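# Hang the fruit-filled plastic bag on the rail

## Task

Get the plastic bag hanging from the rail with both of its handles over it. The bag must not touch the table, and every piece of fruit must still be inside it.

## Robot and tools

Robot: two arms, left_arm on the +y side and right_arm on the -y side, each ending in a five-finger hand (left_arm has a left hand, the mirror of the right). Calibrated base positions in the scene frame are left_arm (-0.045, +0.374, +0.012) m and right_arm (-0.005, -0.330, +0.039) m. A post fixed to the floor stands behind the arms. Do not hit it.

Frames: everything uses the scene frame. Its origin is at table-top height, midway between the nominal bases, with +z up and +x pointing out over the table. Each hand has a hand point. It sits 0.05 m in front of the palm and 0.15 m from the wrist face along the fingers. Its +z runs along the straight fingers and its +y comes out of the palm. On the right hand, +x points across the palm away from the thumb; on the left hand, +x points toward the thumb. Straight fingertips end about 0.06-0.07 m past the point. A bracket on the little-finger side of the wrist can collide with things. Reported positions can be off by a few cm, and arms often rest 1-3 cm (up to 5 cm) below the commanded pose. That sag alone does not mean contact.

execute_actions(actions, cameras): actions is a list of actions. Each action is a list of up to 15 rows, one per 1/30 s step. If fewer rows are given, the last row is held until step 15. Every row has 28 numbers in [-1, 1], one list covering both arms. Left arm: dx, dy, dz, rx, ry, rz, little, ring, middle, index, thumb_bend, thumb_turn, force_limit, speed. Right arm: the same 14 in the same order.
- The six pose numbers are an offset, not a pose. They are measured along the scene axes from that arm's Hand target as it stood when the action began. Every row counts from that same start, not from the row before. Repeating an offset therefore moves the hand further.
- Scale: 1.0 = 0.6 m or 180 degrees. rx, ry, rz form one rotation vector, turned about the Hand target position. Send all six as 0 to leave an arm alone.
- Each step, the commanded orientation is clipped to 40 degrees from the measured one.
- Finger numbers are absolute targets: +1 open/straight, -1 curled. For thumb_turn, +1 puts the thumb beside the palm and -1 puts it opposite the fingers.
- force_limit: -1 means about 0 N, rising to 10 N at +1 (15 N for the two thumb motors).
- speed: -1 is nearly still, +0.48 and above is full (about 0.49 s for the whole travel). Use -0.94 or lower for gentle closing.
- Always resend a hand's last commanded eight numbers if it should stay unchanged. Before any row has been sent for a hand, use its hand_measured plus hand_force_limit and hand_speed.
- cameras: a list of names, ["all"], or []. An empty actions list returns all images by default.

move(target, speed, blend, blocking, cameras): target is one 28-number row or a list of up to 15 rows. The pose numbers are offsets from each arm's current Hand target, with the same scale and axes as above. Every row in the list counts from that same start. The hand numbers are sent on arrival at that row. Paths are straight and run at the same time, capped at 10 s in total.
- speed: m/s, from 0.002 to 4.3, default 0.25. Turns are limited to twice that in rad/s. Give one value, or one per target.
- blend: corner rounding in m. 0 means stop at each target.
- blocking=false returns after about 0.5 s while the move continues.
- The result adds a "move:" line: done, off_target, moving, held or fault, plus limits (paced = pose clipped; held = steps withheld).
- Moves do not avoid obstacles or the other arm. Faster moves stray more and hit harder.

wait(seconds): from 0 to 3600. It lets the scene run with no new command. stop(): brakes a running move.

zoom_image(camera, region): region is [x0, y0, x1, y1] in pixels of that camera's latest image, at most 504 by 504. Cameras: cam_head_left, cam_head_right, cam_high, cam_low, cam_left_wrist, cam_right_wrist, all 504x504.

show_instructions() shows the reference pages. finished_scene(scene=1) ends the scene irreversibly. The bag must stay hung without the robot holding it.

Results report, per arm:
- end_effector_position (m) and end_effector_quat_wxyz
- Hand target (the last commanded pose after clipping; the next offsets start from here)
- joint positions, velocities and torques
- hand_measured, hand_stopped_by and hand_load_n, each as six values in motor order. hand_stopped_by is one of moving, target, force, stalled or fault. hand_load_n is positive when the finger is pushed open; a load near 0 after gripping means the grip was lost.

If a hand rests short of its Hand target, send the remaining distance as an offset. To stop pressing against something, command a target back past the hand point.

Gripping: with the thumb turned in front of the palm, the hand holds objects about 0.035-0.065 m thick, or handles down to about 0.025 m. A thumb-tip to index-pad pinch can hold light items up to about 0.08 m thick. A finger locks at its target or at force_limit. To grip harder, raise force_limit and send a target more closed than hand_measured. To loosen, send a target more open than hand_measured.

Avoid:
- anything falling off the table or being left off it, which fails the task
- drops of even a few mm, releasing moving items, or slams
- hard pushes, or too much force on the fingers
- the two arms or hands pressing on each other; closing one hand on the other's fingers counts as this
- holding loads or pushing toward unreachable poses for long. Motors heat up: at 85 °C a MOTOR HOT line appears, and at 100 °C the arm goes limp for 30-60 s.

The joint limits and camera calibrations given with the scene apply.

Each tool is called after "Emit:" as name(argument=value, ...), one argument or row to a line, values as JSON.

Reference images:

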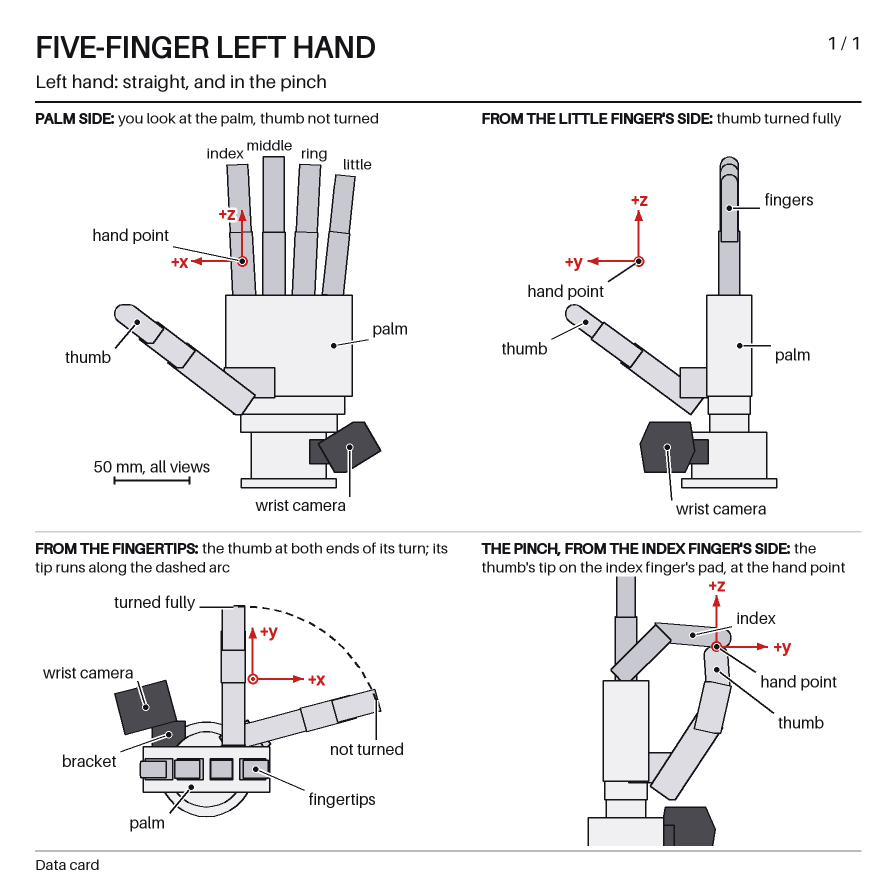

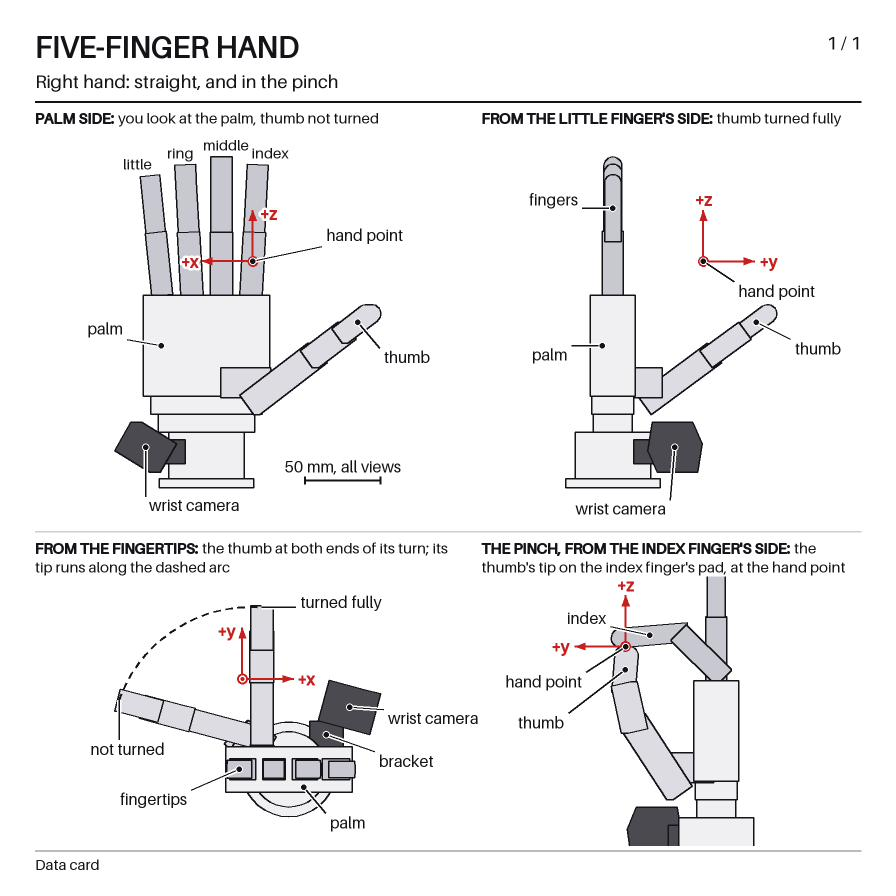

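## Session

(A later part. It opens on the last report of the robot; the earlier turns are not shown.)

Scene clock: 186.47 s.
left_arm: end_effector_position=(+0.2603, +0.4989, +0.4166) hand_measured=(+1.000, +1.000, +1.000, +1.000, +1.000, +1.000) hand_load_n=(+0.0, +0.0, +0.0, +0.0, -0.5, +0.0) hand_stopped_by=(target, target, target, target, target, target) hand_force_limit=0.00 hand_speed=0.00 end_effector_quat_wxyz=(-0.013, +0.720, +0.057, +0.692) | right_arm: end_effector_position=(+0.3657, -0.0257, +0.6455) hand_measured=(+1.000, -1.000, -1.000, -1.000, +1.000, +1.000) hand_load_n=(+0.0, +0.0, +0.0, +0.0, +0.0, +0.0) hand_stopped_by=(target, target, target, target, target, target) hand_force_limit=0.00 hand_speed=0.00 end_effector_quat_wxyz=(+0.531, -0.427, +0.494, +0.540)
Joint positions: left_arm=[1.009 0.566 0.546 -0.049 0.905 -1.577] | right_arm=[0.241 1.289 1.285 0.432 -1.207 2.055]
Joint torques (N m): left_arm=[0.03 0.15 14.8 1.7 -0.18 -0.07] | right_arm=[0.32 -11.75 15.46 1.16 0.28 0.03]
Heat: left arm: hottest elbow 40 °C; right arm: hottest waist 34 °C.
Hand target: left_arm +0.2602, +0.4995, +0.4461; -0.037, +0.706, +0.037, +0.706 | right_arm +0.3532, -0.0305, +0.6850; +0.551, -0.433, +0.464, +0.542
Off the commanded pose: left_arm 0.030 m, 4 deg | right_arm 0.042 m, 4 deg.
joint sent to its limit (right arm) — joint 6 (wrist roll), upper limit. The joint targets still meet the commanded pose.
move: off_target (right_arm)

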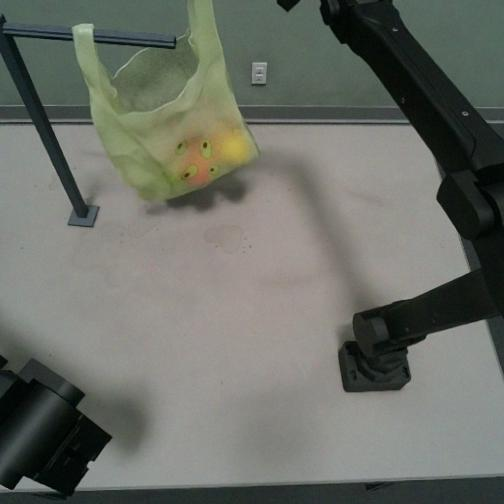

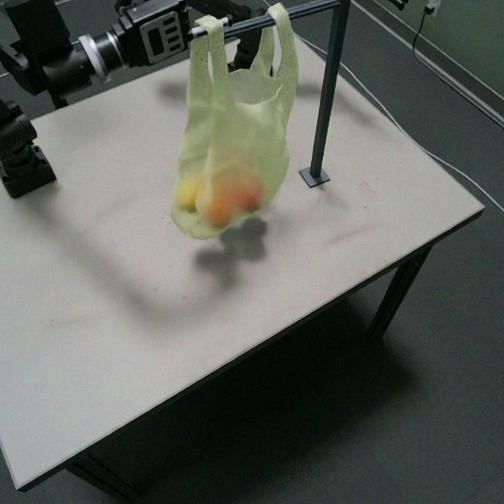

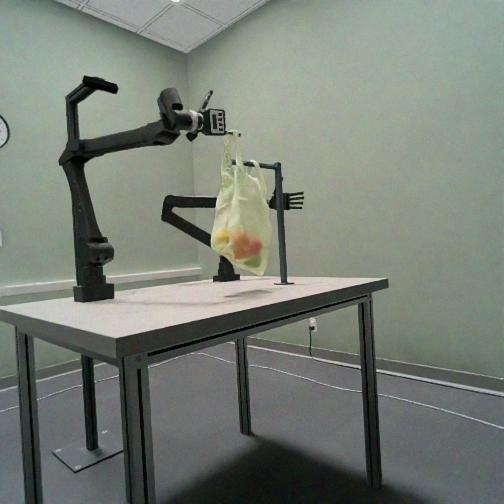

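Emit:
move(
  target=[0,0,0,0,0,0,1,1,1,1,1,1,0,0, -0.019,0.061,0.003,0.0,0.0,-0.189,1,-1,-1,-1,1,1,0,0],
  speed=0.12,
)

Emit:
wait(
  seconds=1.5,
  cameras=["cam_head_left","cam_head_right","cam_high","cam_low","cam_right_wrist"],
)

Emit:
zoom_image(
  camera="cam_low",
  region=[180, 120, 300, 240],
)

Emit:
zoom_image(
  camera="cam_high",
  region=[130, 0, 250, 120],
)

Emit:
zoom_image(
  camera="cam_head_left",
  region=[130, 0, 250, 120],
)

Scene clock: 189.73 s.
left_arm: end_effector_position=(+0.2603, +0.4989, +0.4166) hand_measured=(+1.000, +1.000, +1.000, +1.000, +1.000, +1.000) hand_load_n=(+0.0, +0.5, +0.5, +0.0, +0.0, +0.0) hand_stopped_by=(target, target, target, target, target, target) hand_force_limit=0.00 hand_speed=0.00 end_effector_quat_wxyz=(-0.013, +0.720, +0.057, +0.692) | right_arm: end_effector_position=(+0.3541, +0.0080, +0.6783) hand_measured=(+1.000, -1.000, -1.000, -1.000, +1.000, +1.000) hand_load_n=(+0.0, +0.0, +0.0, +0.0, +0.0, +0.0) hand_stopped_by=(target, target, target, target, target, target) hand_force_limit=0.00 hand_speed=0.00 end_effector_quat_wxyz=(+0.679, -0.274, +0.579, +0.358)
Joint positions: left_arm=[1.009 0.566 0.546 -0.049 0.905 -1.577] | right_arm=[0.456 1.028 1.205 0.022 -0.436 1.698]
Joint torques (N m): left_arm=[-0.03 0.09 14.8 1.73 -0.17 -0.07] | right_arm=[1.2 -9.17 10.1 1.95 0.21 -0.19]
Heat: left arm: hottest elbow 41 °C; right arm: hottest waist 34 °C.
Hand target: left_arm +0.2602, +0.4995, +0.4461; -0.037, +0.706, +0.037, +0.706 | right_arm +0.3418, +0.0061, +0.6869; +0.686, -0.278, +0.570, +0.357
Off the commanded pose: left_arm 0.030 m, 4 deg | right_arm 0.015 m, 1 deg.
move: off_target (right_arm)

Scene clock: 191.23 s.
left_arm: end_effector_position=(+0.2603, +0.4989, +0.4166) hand_measured=(+1.000, +1.000, +1.000, +1.000, +1.000, +1.000) hand_load_n=(+0.0, +0.0, +0.0, +0.0, +0.0, +0.0) hand_stopped_by=(target, target, target, target, target, target) hand_force_limit=0.00 hand_speed=0.00 end_effector_quat_wxyz=(-0.013, +0.720, +0.057, +0.692) | right_arm: end_effector_position=(+0.3542, +0.0080, +0.6783) hand_measured=(+1.000, -1.000, -1.000, -1.000, +1.000, +1.000) hand_load_n=(+0.0, +0.0, +0.0, +0.0, +0.0, +0.0) hand_stopped_by=(target, target, target, target, target, target) hand_force_limit=0.00 hand_speed=0.00 end_effector_quat_wxyz=(+0.679, -0.274, +0.579, +0.358)
Joint positions: left_arm=[1.009 0.566 0.546 -0.049 0.905 -1.577] | right_arm=[0.456 1.028 1.205 0.022 -0.436 1.698]
Joint torques (N m): left_arm=[0.03 0.03 14.79 1.72 -0.17 -0.07] | right_arm=[1.2 -9.17 10.11 1.95 0.2 -0.17]
Heat: left arm: hottest elbow 41 °C; right arm: hottest waist 34 °C.
Hand target: left_arm +0.2602, +0.4995, +0.4461; -0.037, +0.706, +0.037, +0.706 | right_arm +0.3418, +0.0061, +0.6869; +0.686, -0.278, +0.570, +0.357
Off the commanded pose: left_arm 0.030 m, 4 deg | right_arm 0.015 m, 1 deg.
wait: 1.50 s; at rest by 0.17 s
cam_right_wrist: T_world_to_cam=[[-0.74451, 0.61843, -0.25148, 0.42722], [-0.58135, -0.41536, 0.69965, -0.26805], [0.32823, 0.6671, 0.66877, -0.46118]] pos_world=[0.31361, -0.06789, 0.6034]

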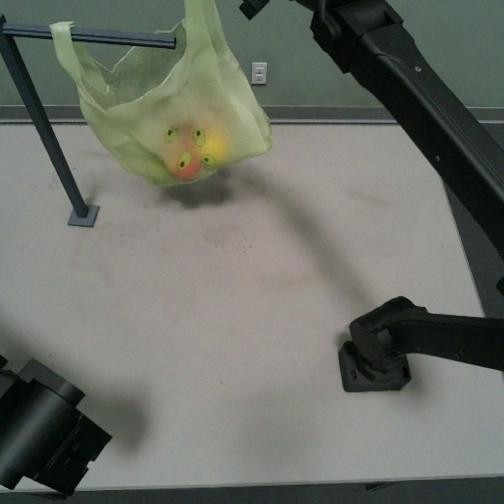

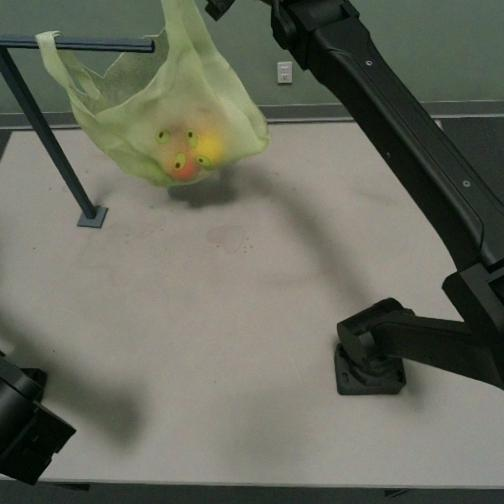

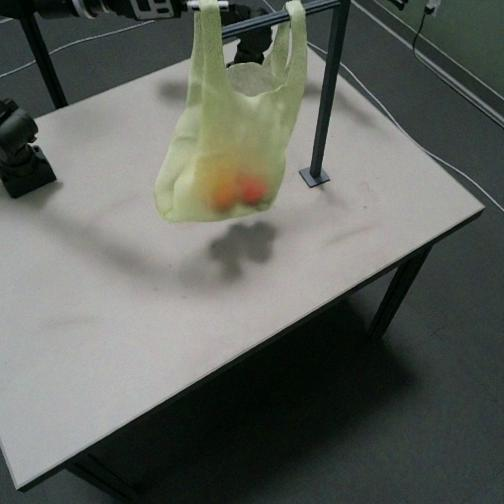

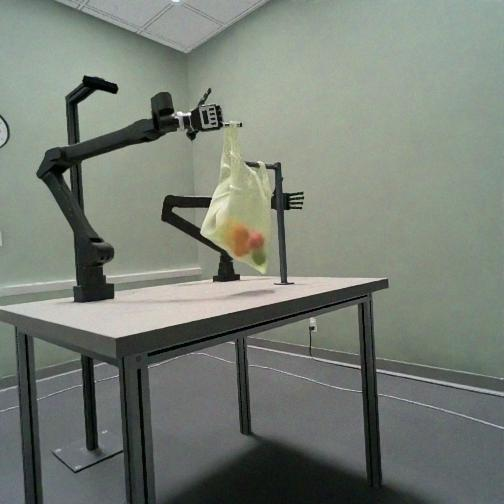

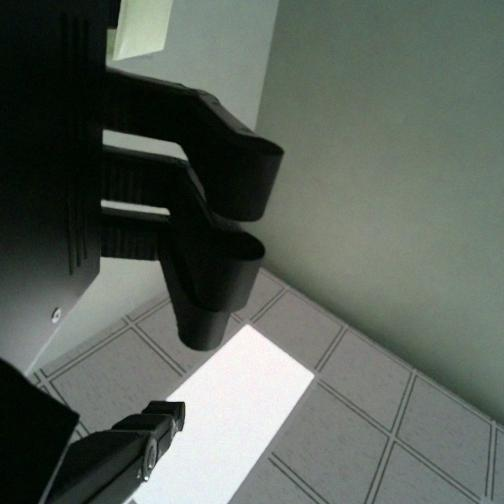

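Scaled by 4.200 from the camera's image (finer frame: 720x720).

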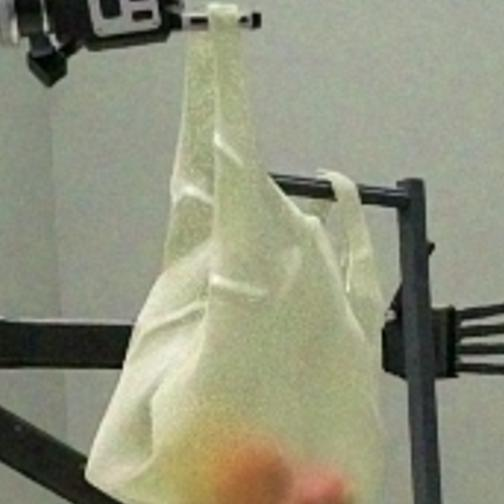

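Scaled by 4.200 from the camera's image (finer frame: 720x720).

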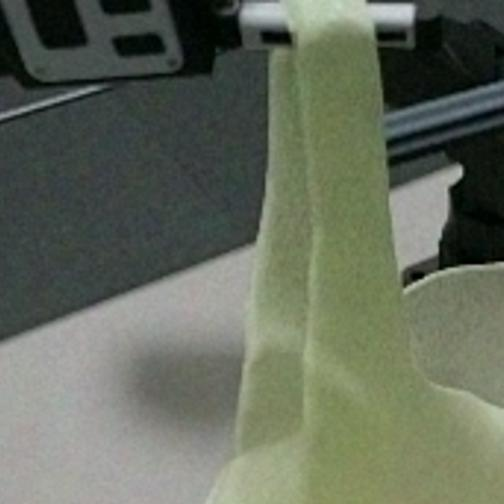

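Scaled by 4.200 from the camera's image (finer frame: 720x720).

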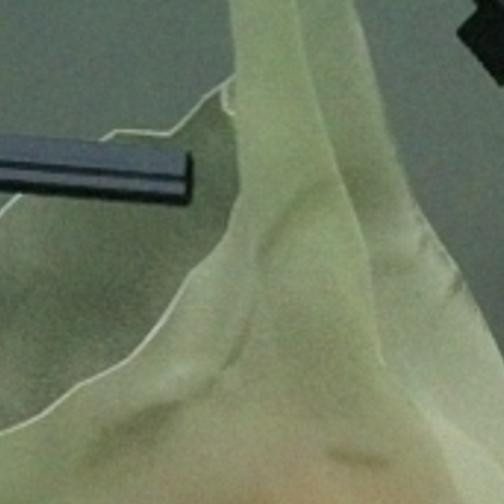

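Emit:
move(
  target=[0,0,0,0,0,0,1,1,1,1,1,1,0,0, -0.116,-0.035,-0.078,0.0,0.0,0.067,1,-1,-1,-1,1,1,0,0],
  speed=0.07,
)

Emit:
wait(
  seconds=2,
  cameras=["cam_head_left","cam_head_right","cam_high","cam_low"],
)

Emit:
zoom_image(
  camera="cam_low",
  region=[180, 120, 300, 240],
)

Emit:
zoom_image(
  camera="cam_high",
  region=[130, 0, 250, 120],
)

Emit:
zoom_image(
  camera="cam_head_left",
  region=[130, 0, 250, 120],
)

Scene clock: 193.50 s.
left_arm: end_effector_position=(+0.2603, +0.4989, +0.4166) hand_measured=(+1.000, +1.000, +1.000, +1.000, +1.000, +1.000) hand_load_n=(+0.0, +0.0, +0.0, +0.0, +0.0, -0.5) hand_stopped_by=(target, target, target, target, target, target) hand_force_limit=0.00 hand_speed=0.00 end_effector_quat_wxyz=(-0.013, +0.720, +0.057, +0.692) | right_arm: end_effector_position=(+0.2789, -0.0064, +0.6272) hand_measured=(+1.000, -1.000, -1.000, -1.000, +1.000, +1.000) hand_load_n=(+0.0, +0.0, +0.0, +0.0, +0.0, +0.0) hand_stopped_by=(target, target, target, target, target, target) hand_force_limit=0.00 hand_speed=0.00 end_effector_quat_wxyz=(+0.629, -0.339, +0.553, +0.427)
Joint positions: left_arm=[1.009 0.566 0.546 -0.049 0.905 -1.577] | right_arm=[0.435 0.897 1.004 0.095 -0.675 1.745]
Joint torques (N m): left_arm=[0.09 0.03 14.82 1.73 -0.18 -0.06] | right_arm=[-0.26 -7.41 9.95 3.47 -0.07 0.01]
Heat: left arm: hottest elbow 41 °C; right arm: hottest waist 34 °C.
Hand target: left_arm +0.2602, +0.4995, +0.4461; -0.037, +0.706, +0.037, +0.706 | right_arm +0.2723, -0.0149, +0.6400; +0.644, -0.337, +0.538, +0.427
Off the commanded pose: left_arm 0.030 m, 4 deg | right_arm 0.017 m, 3 deg.
move: off_target (right_arm)

Scene clock: 195.50 s.
left_arm: end_effector_position=(+0.2603, +0.4989, +0.4166) hand_measured=(+1.000, +1.000, +1.000, +1.000, +1.000, +1.000) hand_load_n=(+0.0, +0.0, +0.0, +0.0, +0.0, +0.0) hand_stopped_by=(target, target, target, target, target, target) hand_force_limit=0.00 hand_speed=0.00 end_effector_quat_wxyz=(-0.013, +0.720, +0.057, +0.692) | right_arm: end_effector_position=(+0.2789, -0.0065, +0.6274) hand_measured=(+1.000, -1.000, -1.000, -1.000, +1.000, +1.000) hand_load_n=(+0.0, +0.0, +0.0, +0.0, +0.0, +0.0) hand_stopped_by=(target, target, target, target, target, target) hand_force_limit=0.00 hand_speed=0.00 end_effector_quat_wxyz=(+0.629, -0.339, +0.553, +0.428)
Joint positions: left_arm=[1.009 0.566 0.546 -0.049 0.905 -1.577] | right_arm=[0.435 0.897 1.004 0.096 -0.675 1.746]
Joint torques (N m): left_arm=[-0.09 0.09 14.8 1.72 -0.17 -0.07] | right_arm=[-0.21 -7.41 9.94 3.36 -0.07 0.03]
Heat: left arm: hottest elbow 41 °C; right arm: hottest waist 34 °C.
Hand target: left_arm +0.2602, +0.4995, +0.4461; -0.037, +0.706, +0.037, +0.706 | right_arm +0.2723, -0.0149, +0.6400; +0.644, -0.337, +0.538, +0.427
Off the commanded pose: left_arm 0.030 m, 4 deg | right_arm 0.017 m, 3 deg.
wait: 2.00 s; at rest by 0.17 s

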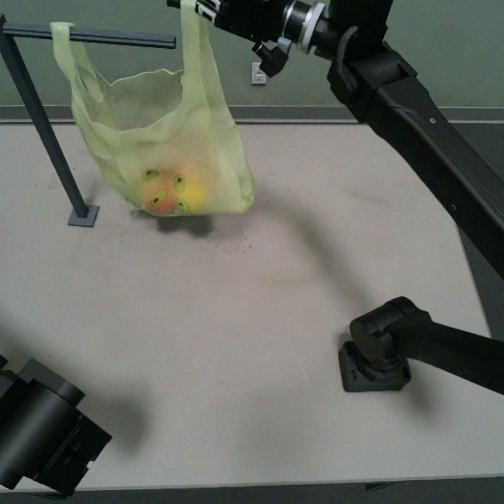

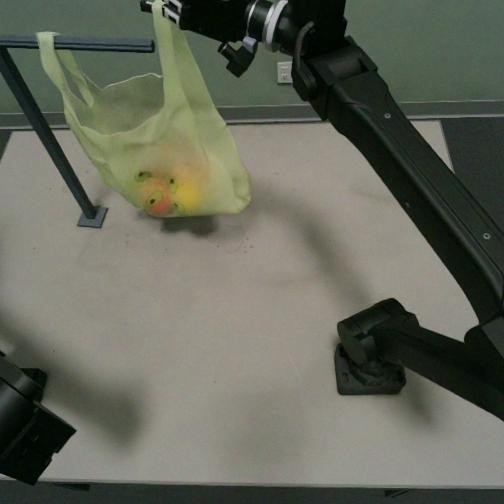

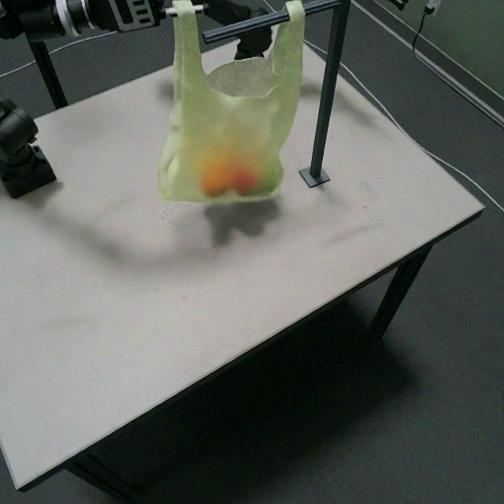

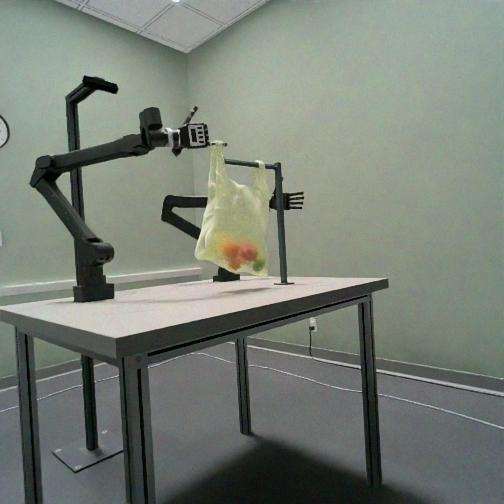

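Scaled by 4.200 from the camera's image (finer frame: 720x720).

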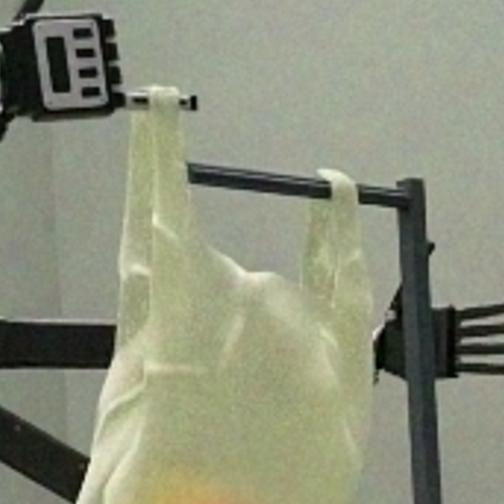

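Scaled by 4.200 from the camera's image (finer frame: 720x720).

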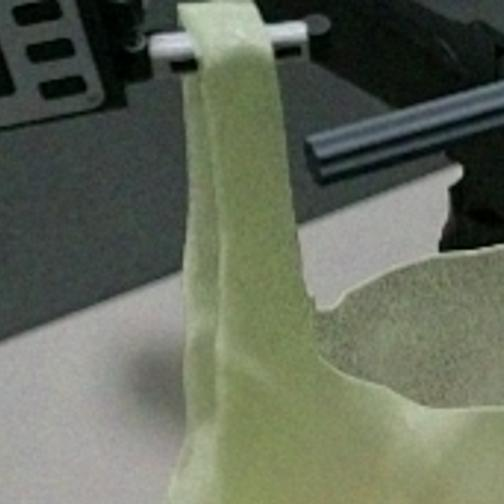

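Scaled by 4.200 from the camera's image (finer frame: 720x720).

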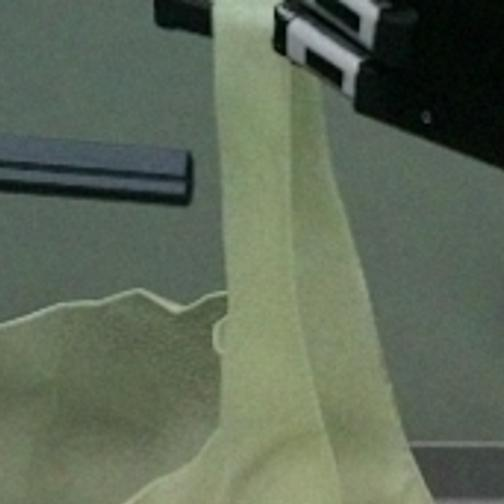

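Emit:
move(
  target=[0,0,0,0,0,0,1,1,1,1,1,1,0,0, 0.012,0.075,0.0,0.0,0.0,0.0,1,-1,-1,-1,1,1,0,0],
  speed=0.04,
  cameras=["cam_head_left","cam_high","cam_low"],
)

Emit:
zoom_image(
  camera="cam_low",
  region=[180, 120, 300, 240],
)

Emit:
zoom_image(
  camera="cam_high",
  region=[130, 0, 250, 120],
)

Emit:
zoom_image(
  camera="cam_head_left",
  region=[110, 0, 230, 120],
)

Scene clock: 197.43 s.
left_arm: end_effector_position=(+0.2603, +0.4989, +0.4166) hand_measured=(+1.000, +1.000, +1.000, +1.000, +1.000, +1.000) hand_load_n=(+0.0, +0.0, +0.0, +0.0, +0.0, -0.5) hand_stopped_by=(target, target, target, target, target, target) hand_force_limit=0.00 hand_speed=0.00 end_effector_quat_wxyz=(-0.013, +0.720, +0.057, +0.692) | right_arm: end_effector_position=(+0.2855, +0.0284, +0.6125) hand_measured=(+1.000, -1.000, -1.000, -1.000, +1.000, +1.000) hand_load_n=(+0.0, +0.0, +0.0, +0.0, +0.0, +0.0) hand_stopped_by=(target, target, target, target, target, target) hand_force_limit=0.00 hand_speed=0.00 end_effector_quat_wxyz=(+0.622, -0.331, +0.566, +0.427)
Joint positions: left_arm=[1.009 0.566 0.546 -0.049 0.905 -1.577] | right_arm=[0.532 0.946 1.004 0.108 -0.566 1.733]
Joint torques (N m): left_arm=[0.03 0.15 14.8 1.73 -0.17 -0.07] | right_arm=[1.26 -6.3 13.67 3.48 0.2 -0.18]
Heat: left arm: hottest elbow 41 °C; right arm: hottest waist 34 °C.
Hand target: left_arm +0.2602, +0.4995, +0.4461; -0.037, +0.706, +0.037, +0.706 | right_arm +0.2795, +0.0300, +0.6400; +0.645, -0.337, +0.538, +0.427
Off the commanded pose: left_arm 0.030 m, 4 deg | right_arm 0.028 m, 4 deg.
move: off_target (right_arm)

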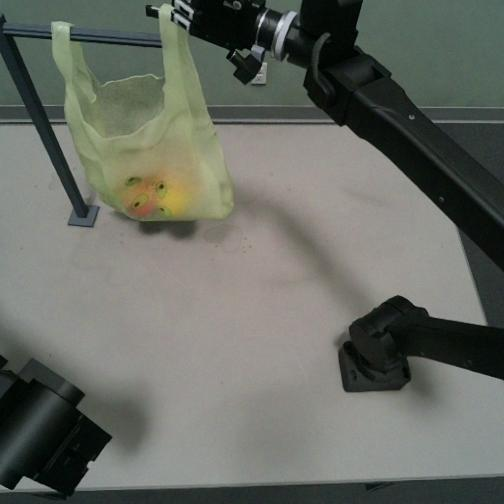

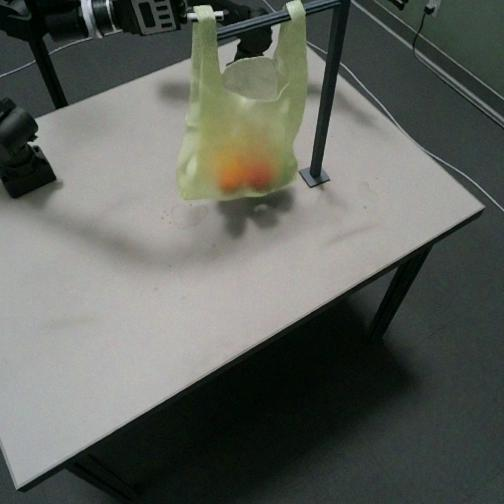

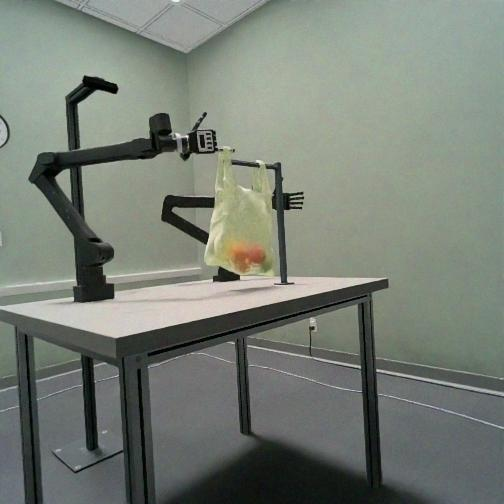

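Scaled by 4.200 from the camera's image (finer frame: 720x720).

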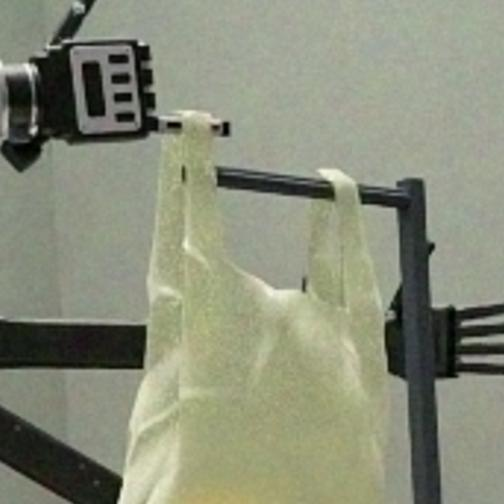

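Scaled by 4.200 from the camera's image (finer frame: 720x720).

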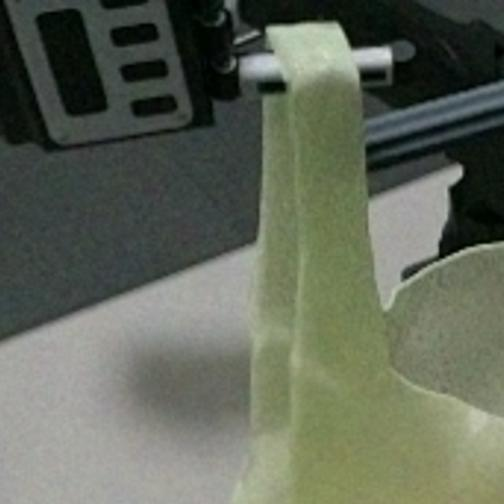

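Scaled by 4.200 from the camera's image (finer frame: 720x720).

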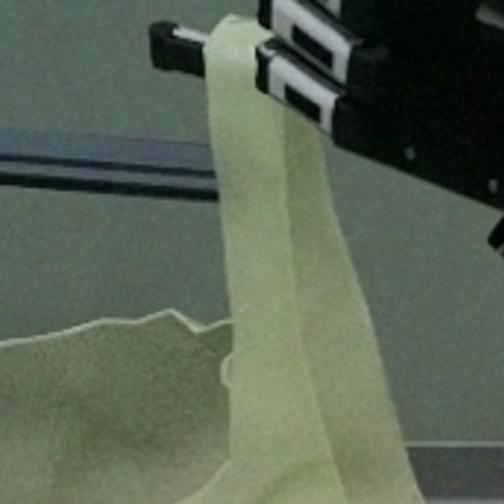

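Emit:
move(
  target=[0,0,0,0,0,0,1,1,1,1,1,1,0,0, 0.012,0.07,0.012,0.0,0.0,0.0,1,-1,-1,-1,1,1,0,0],
  speed=0.04,
  cameras=["cam_head_left","cam_high","cam_low"],
)

Emit:
zoom_image(
  camera="cam_low",
  region=[180, 120, 300, 240],
)

Emit:
zoom_image(
  camera="cam_high",
  region=[130, 0, 250, 120],
)

Emit:
zoom_image(
  camera="cam_head_left",
  region=[90, 0, 210, 120],
)

Scene clock: 199.13 s.
left_arm: end_effector_position=(+0.2603, +0.4989, +0.4166) hand_measured=(+1.000, +1.000, +1.000, +1.000, +1.000, +1.000) hand_load_n=(+0.0, +0.0, +0.0, -0.5, +0.0, +0.0) hand_stopped_by=(target, target, target, target, target, target) hand_force_limit=0.00 hand_speed=0.00 end_effector_quat_wxyz=(-0.013, +0.720, +0.057, +0.692) | right_arm: end_effector_position=(+0.2925, +0.0694, +0.6026) hand_measured=(+1.000, -1.000, -1.000, -1.000, +1.000, +1.000) hand_load_n=(+0.0, +0.0, +0.0, +0.0, +0.0, +0.0) hand_stopped_by=(target, target, target, target, target, target) hand_force_limit=0.00 hand_speed=0.00 end_effector_quat_wxyz=(+0.615, -0.334, +0.575, +0.424)
Joint positions: left_arm=[1.009 0.566 0.546 -0.049 0.905 -1.577] | right_arm=[0.623 1.021 1.041 0.111 -0.477 1.709]
Joint torques (N m): left_arm=[0.03 0.15 14.8 1.72 -0.17 -0.07] | right_arm=[1.32 -7.47 16.24 3.44 0.15 -0.15]
Heat: left arm: hottest elbow 41 °C; right arm: hottest waist 34 °C.
Hand target: left_arm +0.2602, +0.4995, +0.4461; -0.037, +0.706, +0.037, +0.706 | right_arm +0.2867, +0.0719, +0.6473; +0.644, -0.337, +0.538, +0.427
Off the commanded pose: left_arm 0.030 m, 4 deg | right_arm 0.045 m, 6 deg.
move: off_target (right_arm)

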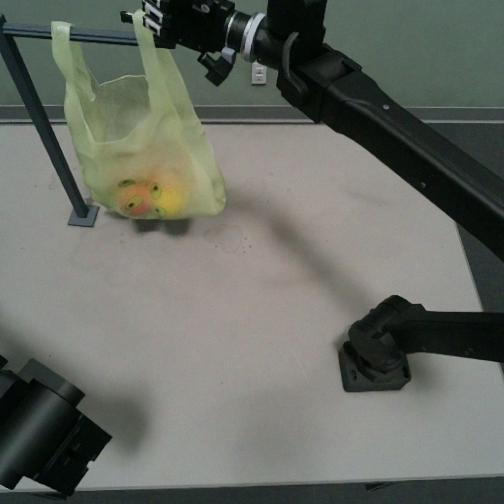

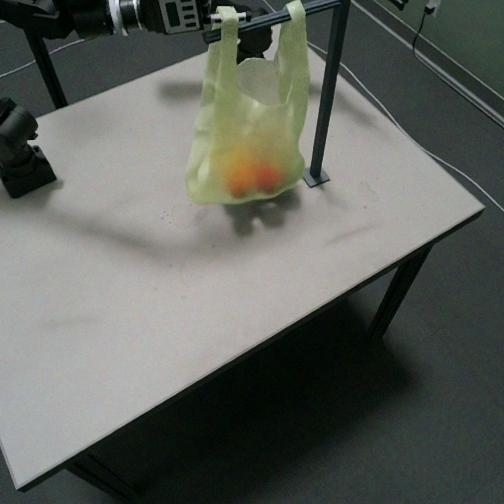

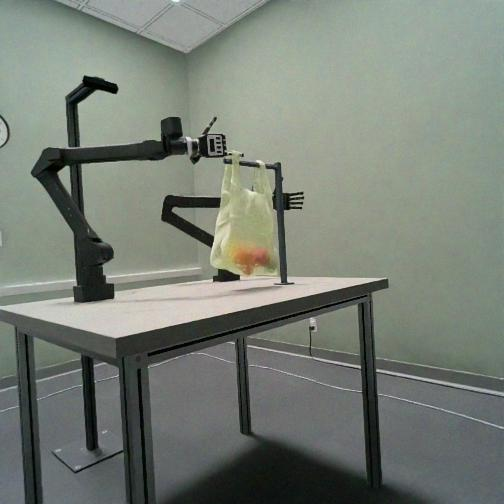

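Scaled by 4.200 from the camera's image (finer frame: 720x720).

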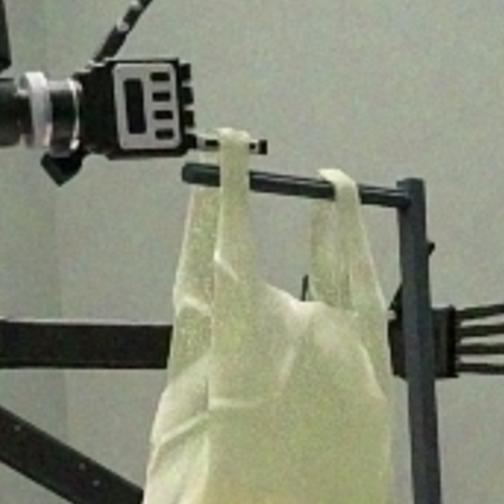

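Scaled by 4.200 from the camera's image (finer frame: 720x720).

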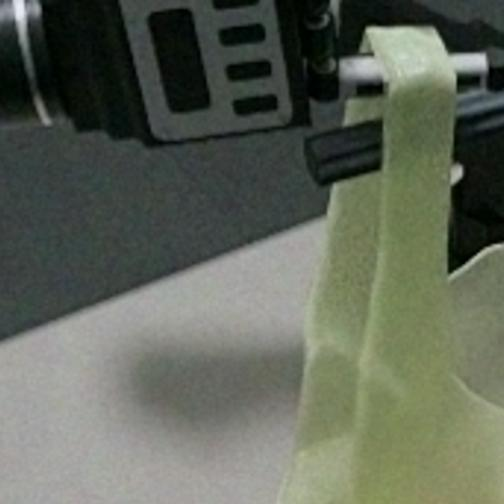

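Scaled by 4.200 from the camera's image (finer frame: 720x720).

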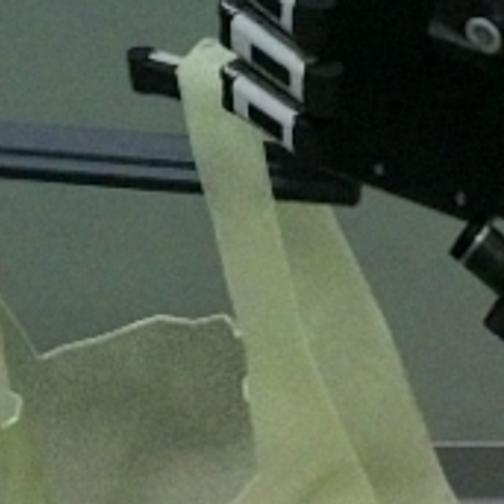

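Emit:
move(
  target=[0,0,0,0,0,0,1,1,1,1,1,1,0,0, 0.003,0.035,0.02,0.0,0.0,0.0,1,-1,-1,-1,1,1,0,0],
  speed=0.04,
)

Emit:
move(
  target=[0,0,0,0,0,0,1,1,1,1,1,1,0,0, -0.05,0.0,0.0,0.0,0.0,0.1,1,-1,-1,-1,1,1,0,0],
  speed=0.05,
  cameras=["cam_head_left","cam_high","cam_low"],
)

Emit:
zoom_image(
  camera="cam_low",
  region=[180, 120, 300, 240],
)

Emit:
zoom_image(
  camera="cam_high",
  region=[150, 0, 270, 120],
)

Emit:
zoom_image(
  camera="cam_head_left",
  region=[90, 0, 210, 120],
)

Scene clock: 200.40 s.
left_arm: end_effector_position=(+0.2603, +0.4989, +0.4166) hand_measured=(+1.000, +1.000, +1.000, +1.000, +1.000, +1.000) hand_load_n=(+0.0, +0.0, +0.0, +0.0, +0.0, +0.0) hand_stopped_by=(target, target, target, target, target, target) hand_force_limit=0.00 hand_speed=0.00 end_effector_quat_wxyz=(-0.013, +0.720, +0.057, +0.692) | right_arm: end_effector_position=(+0.2940, +0.0902, +0.6186) hand_measured=(+1.000, -1.000, -1.000, -1.000, +1.000, +1.000) hand_load_n=(+0.0, +0.0, +0.0, +0.0, +0.0, +0.0) hand_stopped_by=(target, target, target, target, target, target) hand_force_limit=0.00 hand_speed=0.00 end_effector_quat_wxyz=(+0.622, -0.335, +0.567, +0.424)
Joint positions: left_arm=[1.009 0.566 0.546 -0.049 0.905 -1.577] | right_arm=[0.667 1.065 1.101 0.111 -0.434 1.699]
Joint torques (N m): left_arm=[-0.03 0.15 14.79 1.72 -0.17 -0.07] | right_arm=[1.32 -7.59 16.47 2.54 0.16 -0.18]
Heat: left arm: hottest elbow 41 °C; right arm: hottest elbow 35 °C.
Hand target: left_arm +0.2602, +0.4995, +0.4461; -0.037, +0.706, +0.037, +0.706 | right_arm +0.2885, +0.0931, +0.6592; +0.644, -0.337, +0.538, +0.427
Off the commanded pose: left_arm 0.030 m, 4 deg | right_arm 0.041 m, 4 deg.
move: off_target (right_arm)

Scene clock: 204.00 s.
left_arm: end_effector_position=(+0.2603, +0.4989, +0.4166) hand_measured=(+1.000, +1.000, +1.000, +1.000, +1.000, +1.000) hand_load_n=(+0.0, +0.0, +0.0, +0.0, -0.5, +0.0) hand_stopped_by=(target, target, target, target, target, target) hand_force_limit=0.00 hand_speed=0.00 end_effector_quat_wxyz=(-0.013, +0.720, +0.057, +0.692) | right_arm: end_effector_position=(+0.2584, +0.0968, +0.6188) hand_measured=(+1.000, -1.000, -1.000, -1.000, +1.000, +1.000) hand_load_n=(+0.5, +0.0, +0.0, +0.0, +0.0, +0.0) hand_stopped_by=(target, target, target, target, target, target) hand_force_limit=0.00 hand_speed=0.00 end_effector_quat_wxyz=(+0.543, -0.417, +0.510, +0.521)
Joint positions: left_arm=[1.009 0.566 0.546 -0.049 0.905 -1.577] | right_arm=[0.638 1.135 1.142 0.18 -0.775 1.781]
Joint torques (N m): left_arm=[0.03 0.09 14.82 1.73 -0.17 -0.07] | right_arm=[0.03 -8.29 16.1 3.26 -0.2 0.03]
Heat: left arm: hottest elbow 42 °C; right arm: hottest elbow 35 °C.
Hand target: left_arm +0.2602, +0.4995, +0.4461; -0.037, +0.706, +0.037, +0.706 | right_arm +0.2585, +0.0931, +0.6592; +0.570, -0.417, +0.479, +0.522
Off the commanded pose: left_arm 0.030 m, 4 deg | right_arm 0.041 m, 5 deg.
move: off_target (right_arm)

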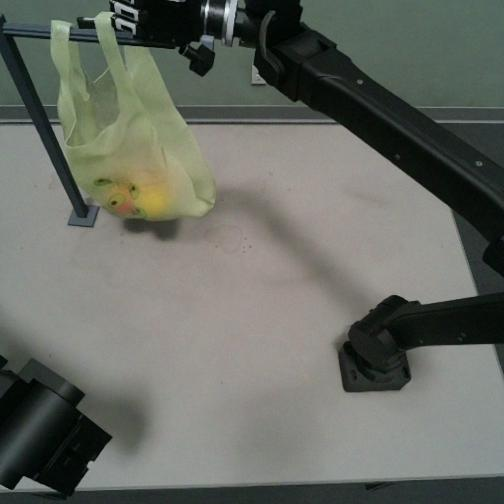

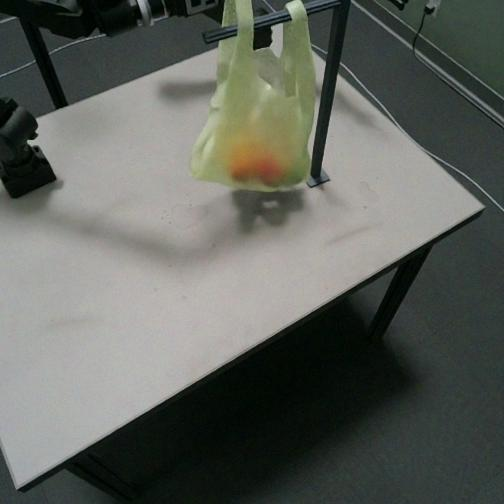

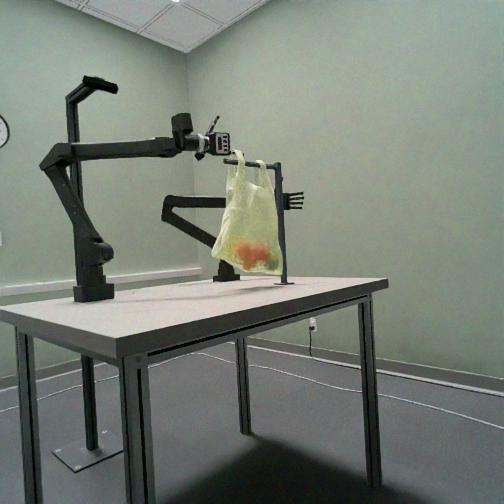

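Scaled by 4.200 from the camera's image (finer frame: 720x720).

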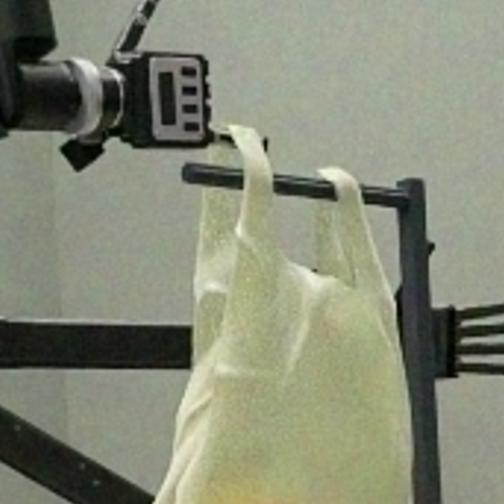

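Scaled by 4.200 from the camera's image (finer frame: 720x720).

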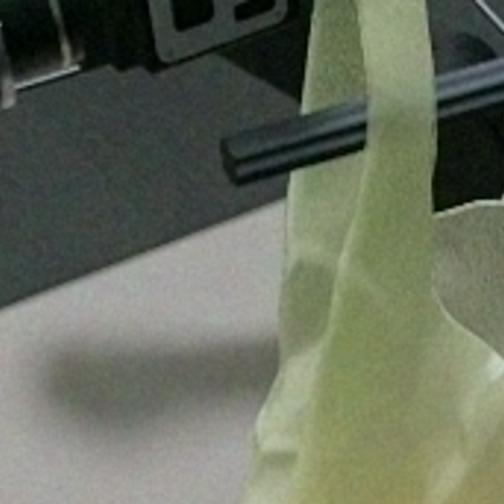

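Scaled by 4.200 from the camera's image (finer frame: 720x720).

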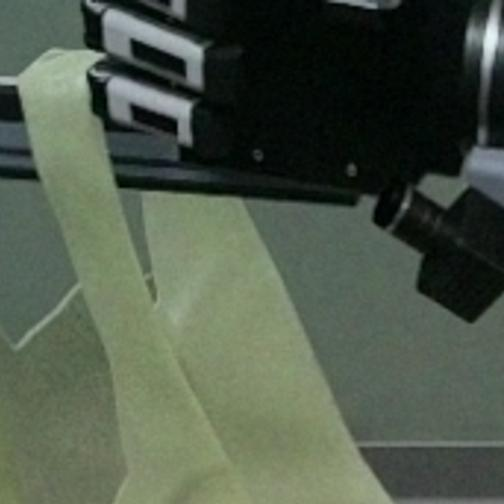

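Emit:
move(
  target=[
    [0,0,0,0,0,0,1,1,1,1,1,1,0,0, -0.02,-0.045,0.0,0.0,0.0,0.0,1,-1,-1,-1,1,1,0,0],
    [0,0,0,0,0,0,1,1,1,1,1,1,0,0, -0.022,-0.045,-0.13,0.0,0.0,0.0,1,-1,-1,-1,1,1,0,0],
  ],
  speed=0.05,
  blend=[0.01,0],
  cameras=["cam_head_left","cam_high","cam_low"],
)

Emit:
zoom_image(
  camera="cam_low",
  region=[180, 120, 300, 240],
)

Emit:
zoom_image(
  camera="cam_high",
  region=[150, 0, 270, 120],
)

Emit:
zoom_image(
  camera="cam_head_left",
  region=[90, 0, 210, 120],
)

Scene clock: 207.10 s.
left_arm: end_effector_position=(+0.2603, +0.4989, +0.4166) hand_measured=(+1.000, +1.000, +1.000, +1.000, +1.000, +1.000) hand_load_n=(+0.0, +0.0, +0.0, +0.0, +0.0, +0.0) hand_stopped_by=(target, target, target, target, target, target) hand_force_limit=0.00 hand_speed=0.00 end_effector_quat_wxyz=(-0.013, +0.720, +0.057, +0.692) | right_arm: end_effector_position=(+0.2494, +0.0732, +0.5729) hand_measured=(+1.000, -1.000, -1.000, -1.000, +1.000, +1.000) hand_load_n=(+0.0, +0.0, +0.0, +0.0, +0.0, +0.0) hand_stopped_by=(target, target, target, target, target, target) hand_force_limit=0.00 hand_speed=0.00 end_effector_quat_wxyz=(+0.560, -0.419, +0.489, +0.521)
Joint positions: left_arm=[1.009 0.566 0.546 -0.049 0.905 -1.577] | right_arm=[0.602 1.098 0.969 0.381 -0.812 1.796]
Joint torques (N m): left_arm=[0.03 0.09 14.8 1.73 -0.17 -0.07] | right_arm=[0.03 -9.41 9.37 2.97 -0.03 0.05]
Heat: left arm: hottest elbow 42 °C; right arm: hottest elbow 35 °C.
Hand target: left_arm +0.2602, +0.4995, +0.4461; -0.037, +0.706, +0.037, +0.706 | right_arm +0.2453, +0.0661, +0.5812; +0.570, -0.417, +0.479, +0.522
Off the commanded pose: left_arm 0.030 m, 4 deg | right_arm 0.012 m, 2 deg.
move: off_target (right_arm)

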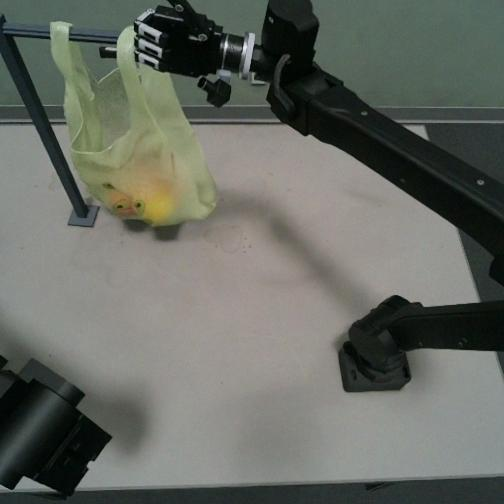

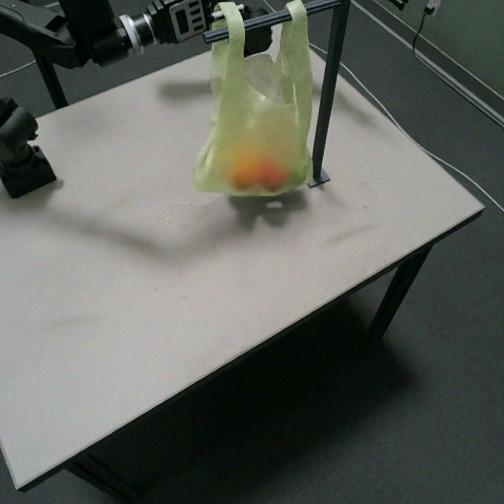

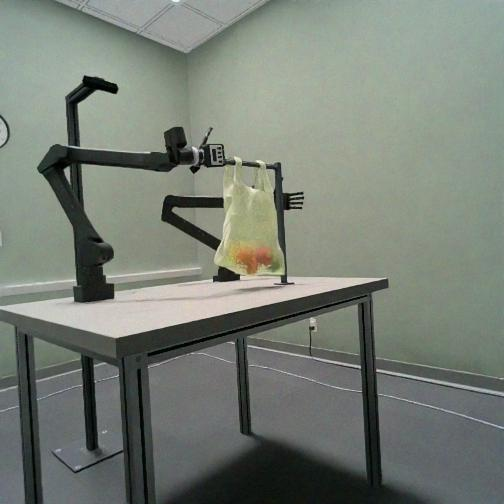

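Scaled by 4.200 from the camera's image (finer frame: 720x720).

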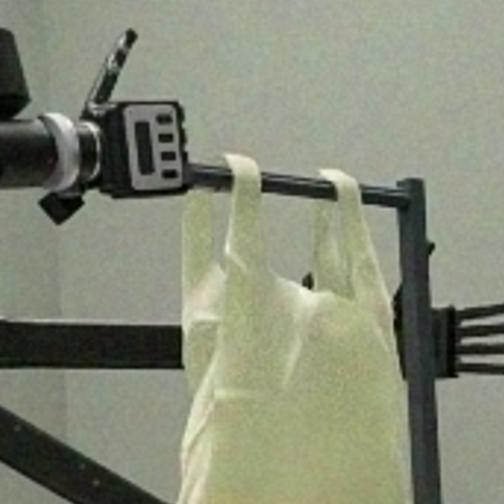

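Scaled by 4.200 from the camera's image (finer frame: 720x720).

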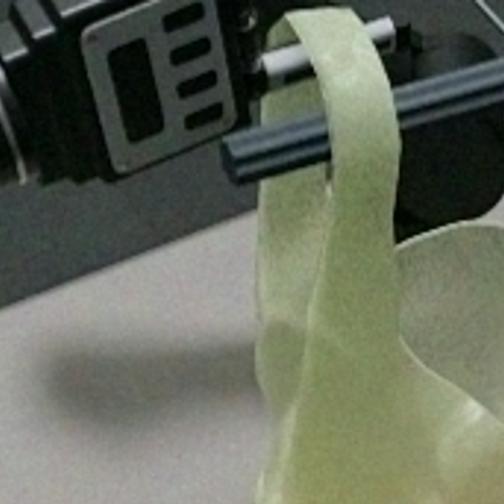

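Scaled by 4.200 from the camera's image (finer frame: 720x720).

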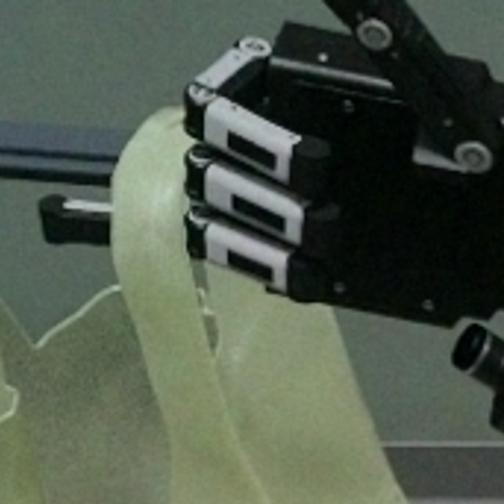

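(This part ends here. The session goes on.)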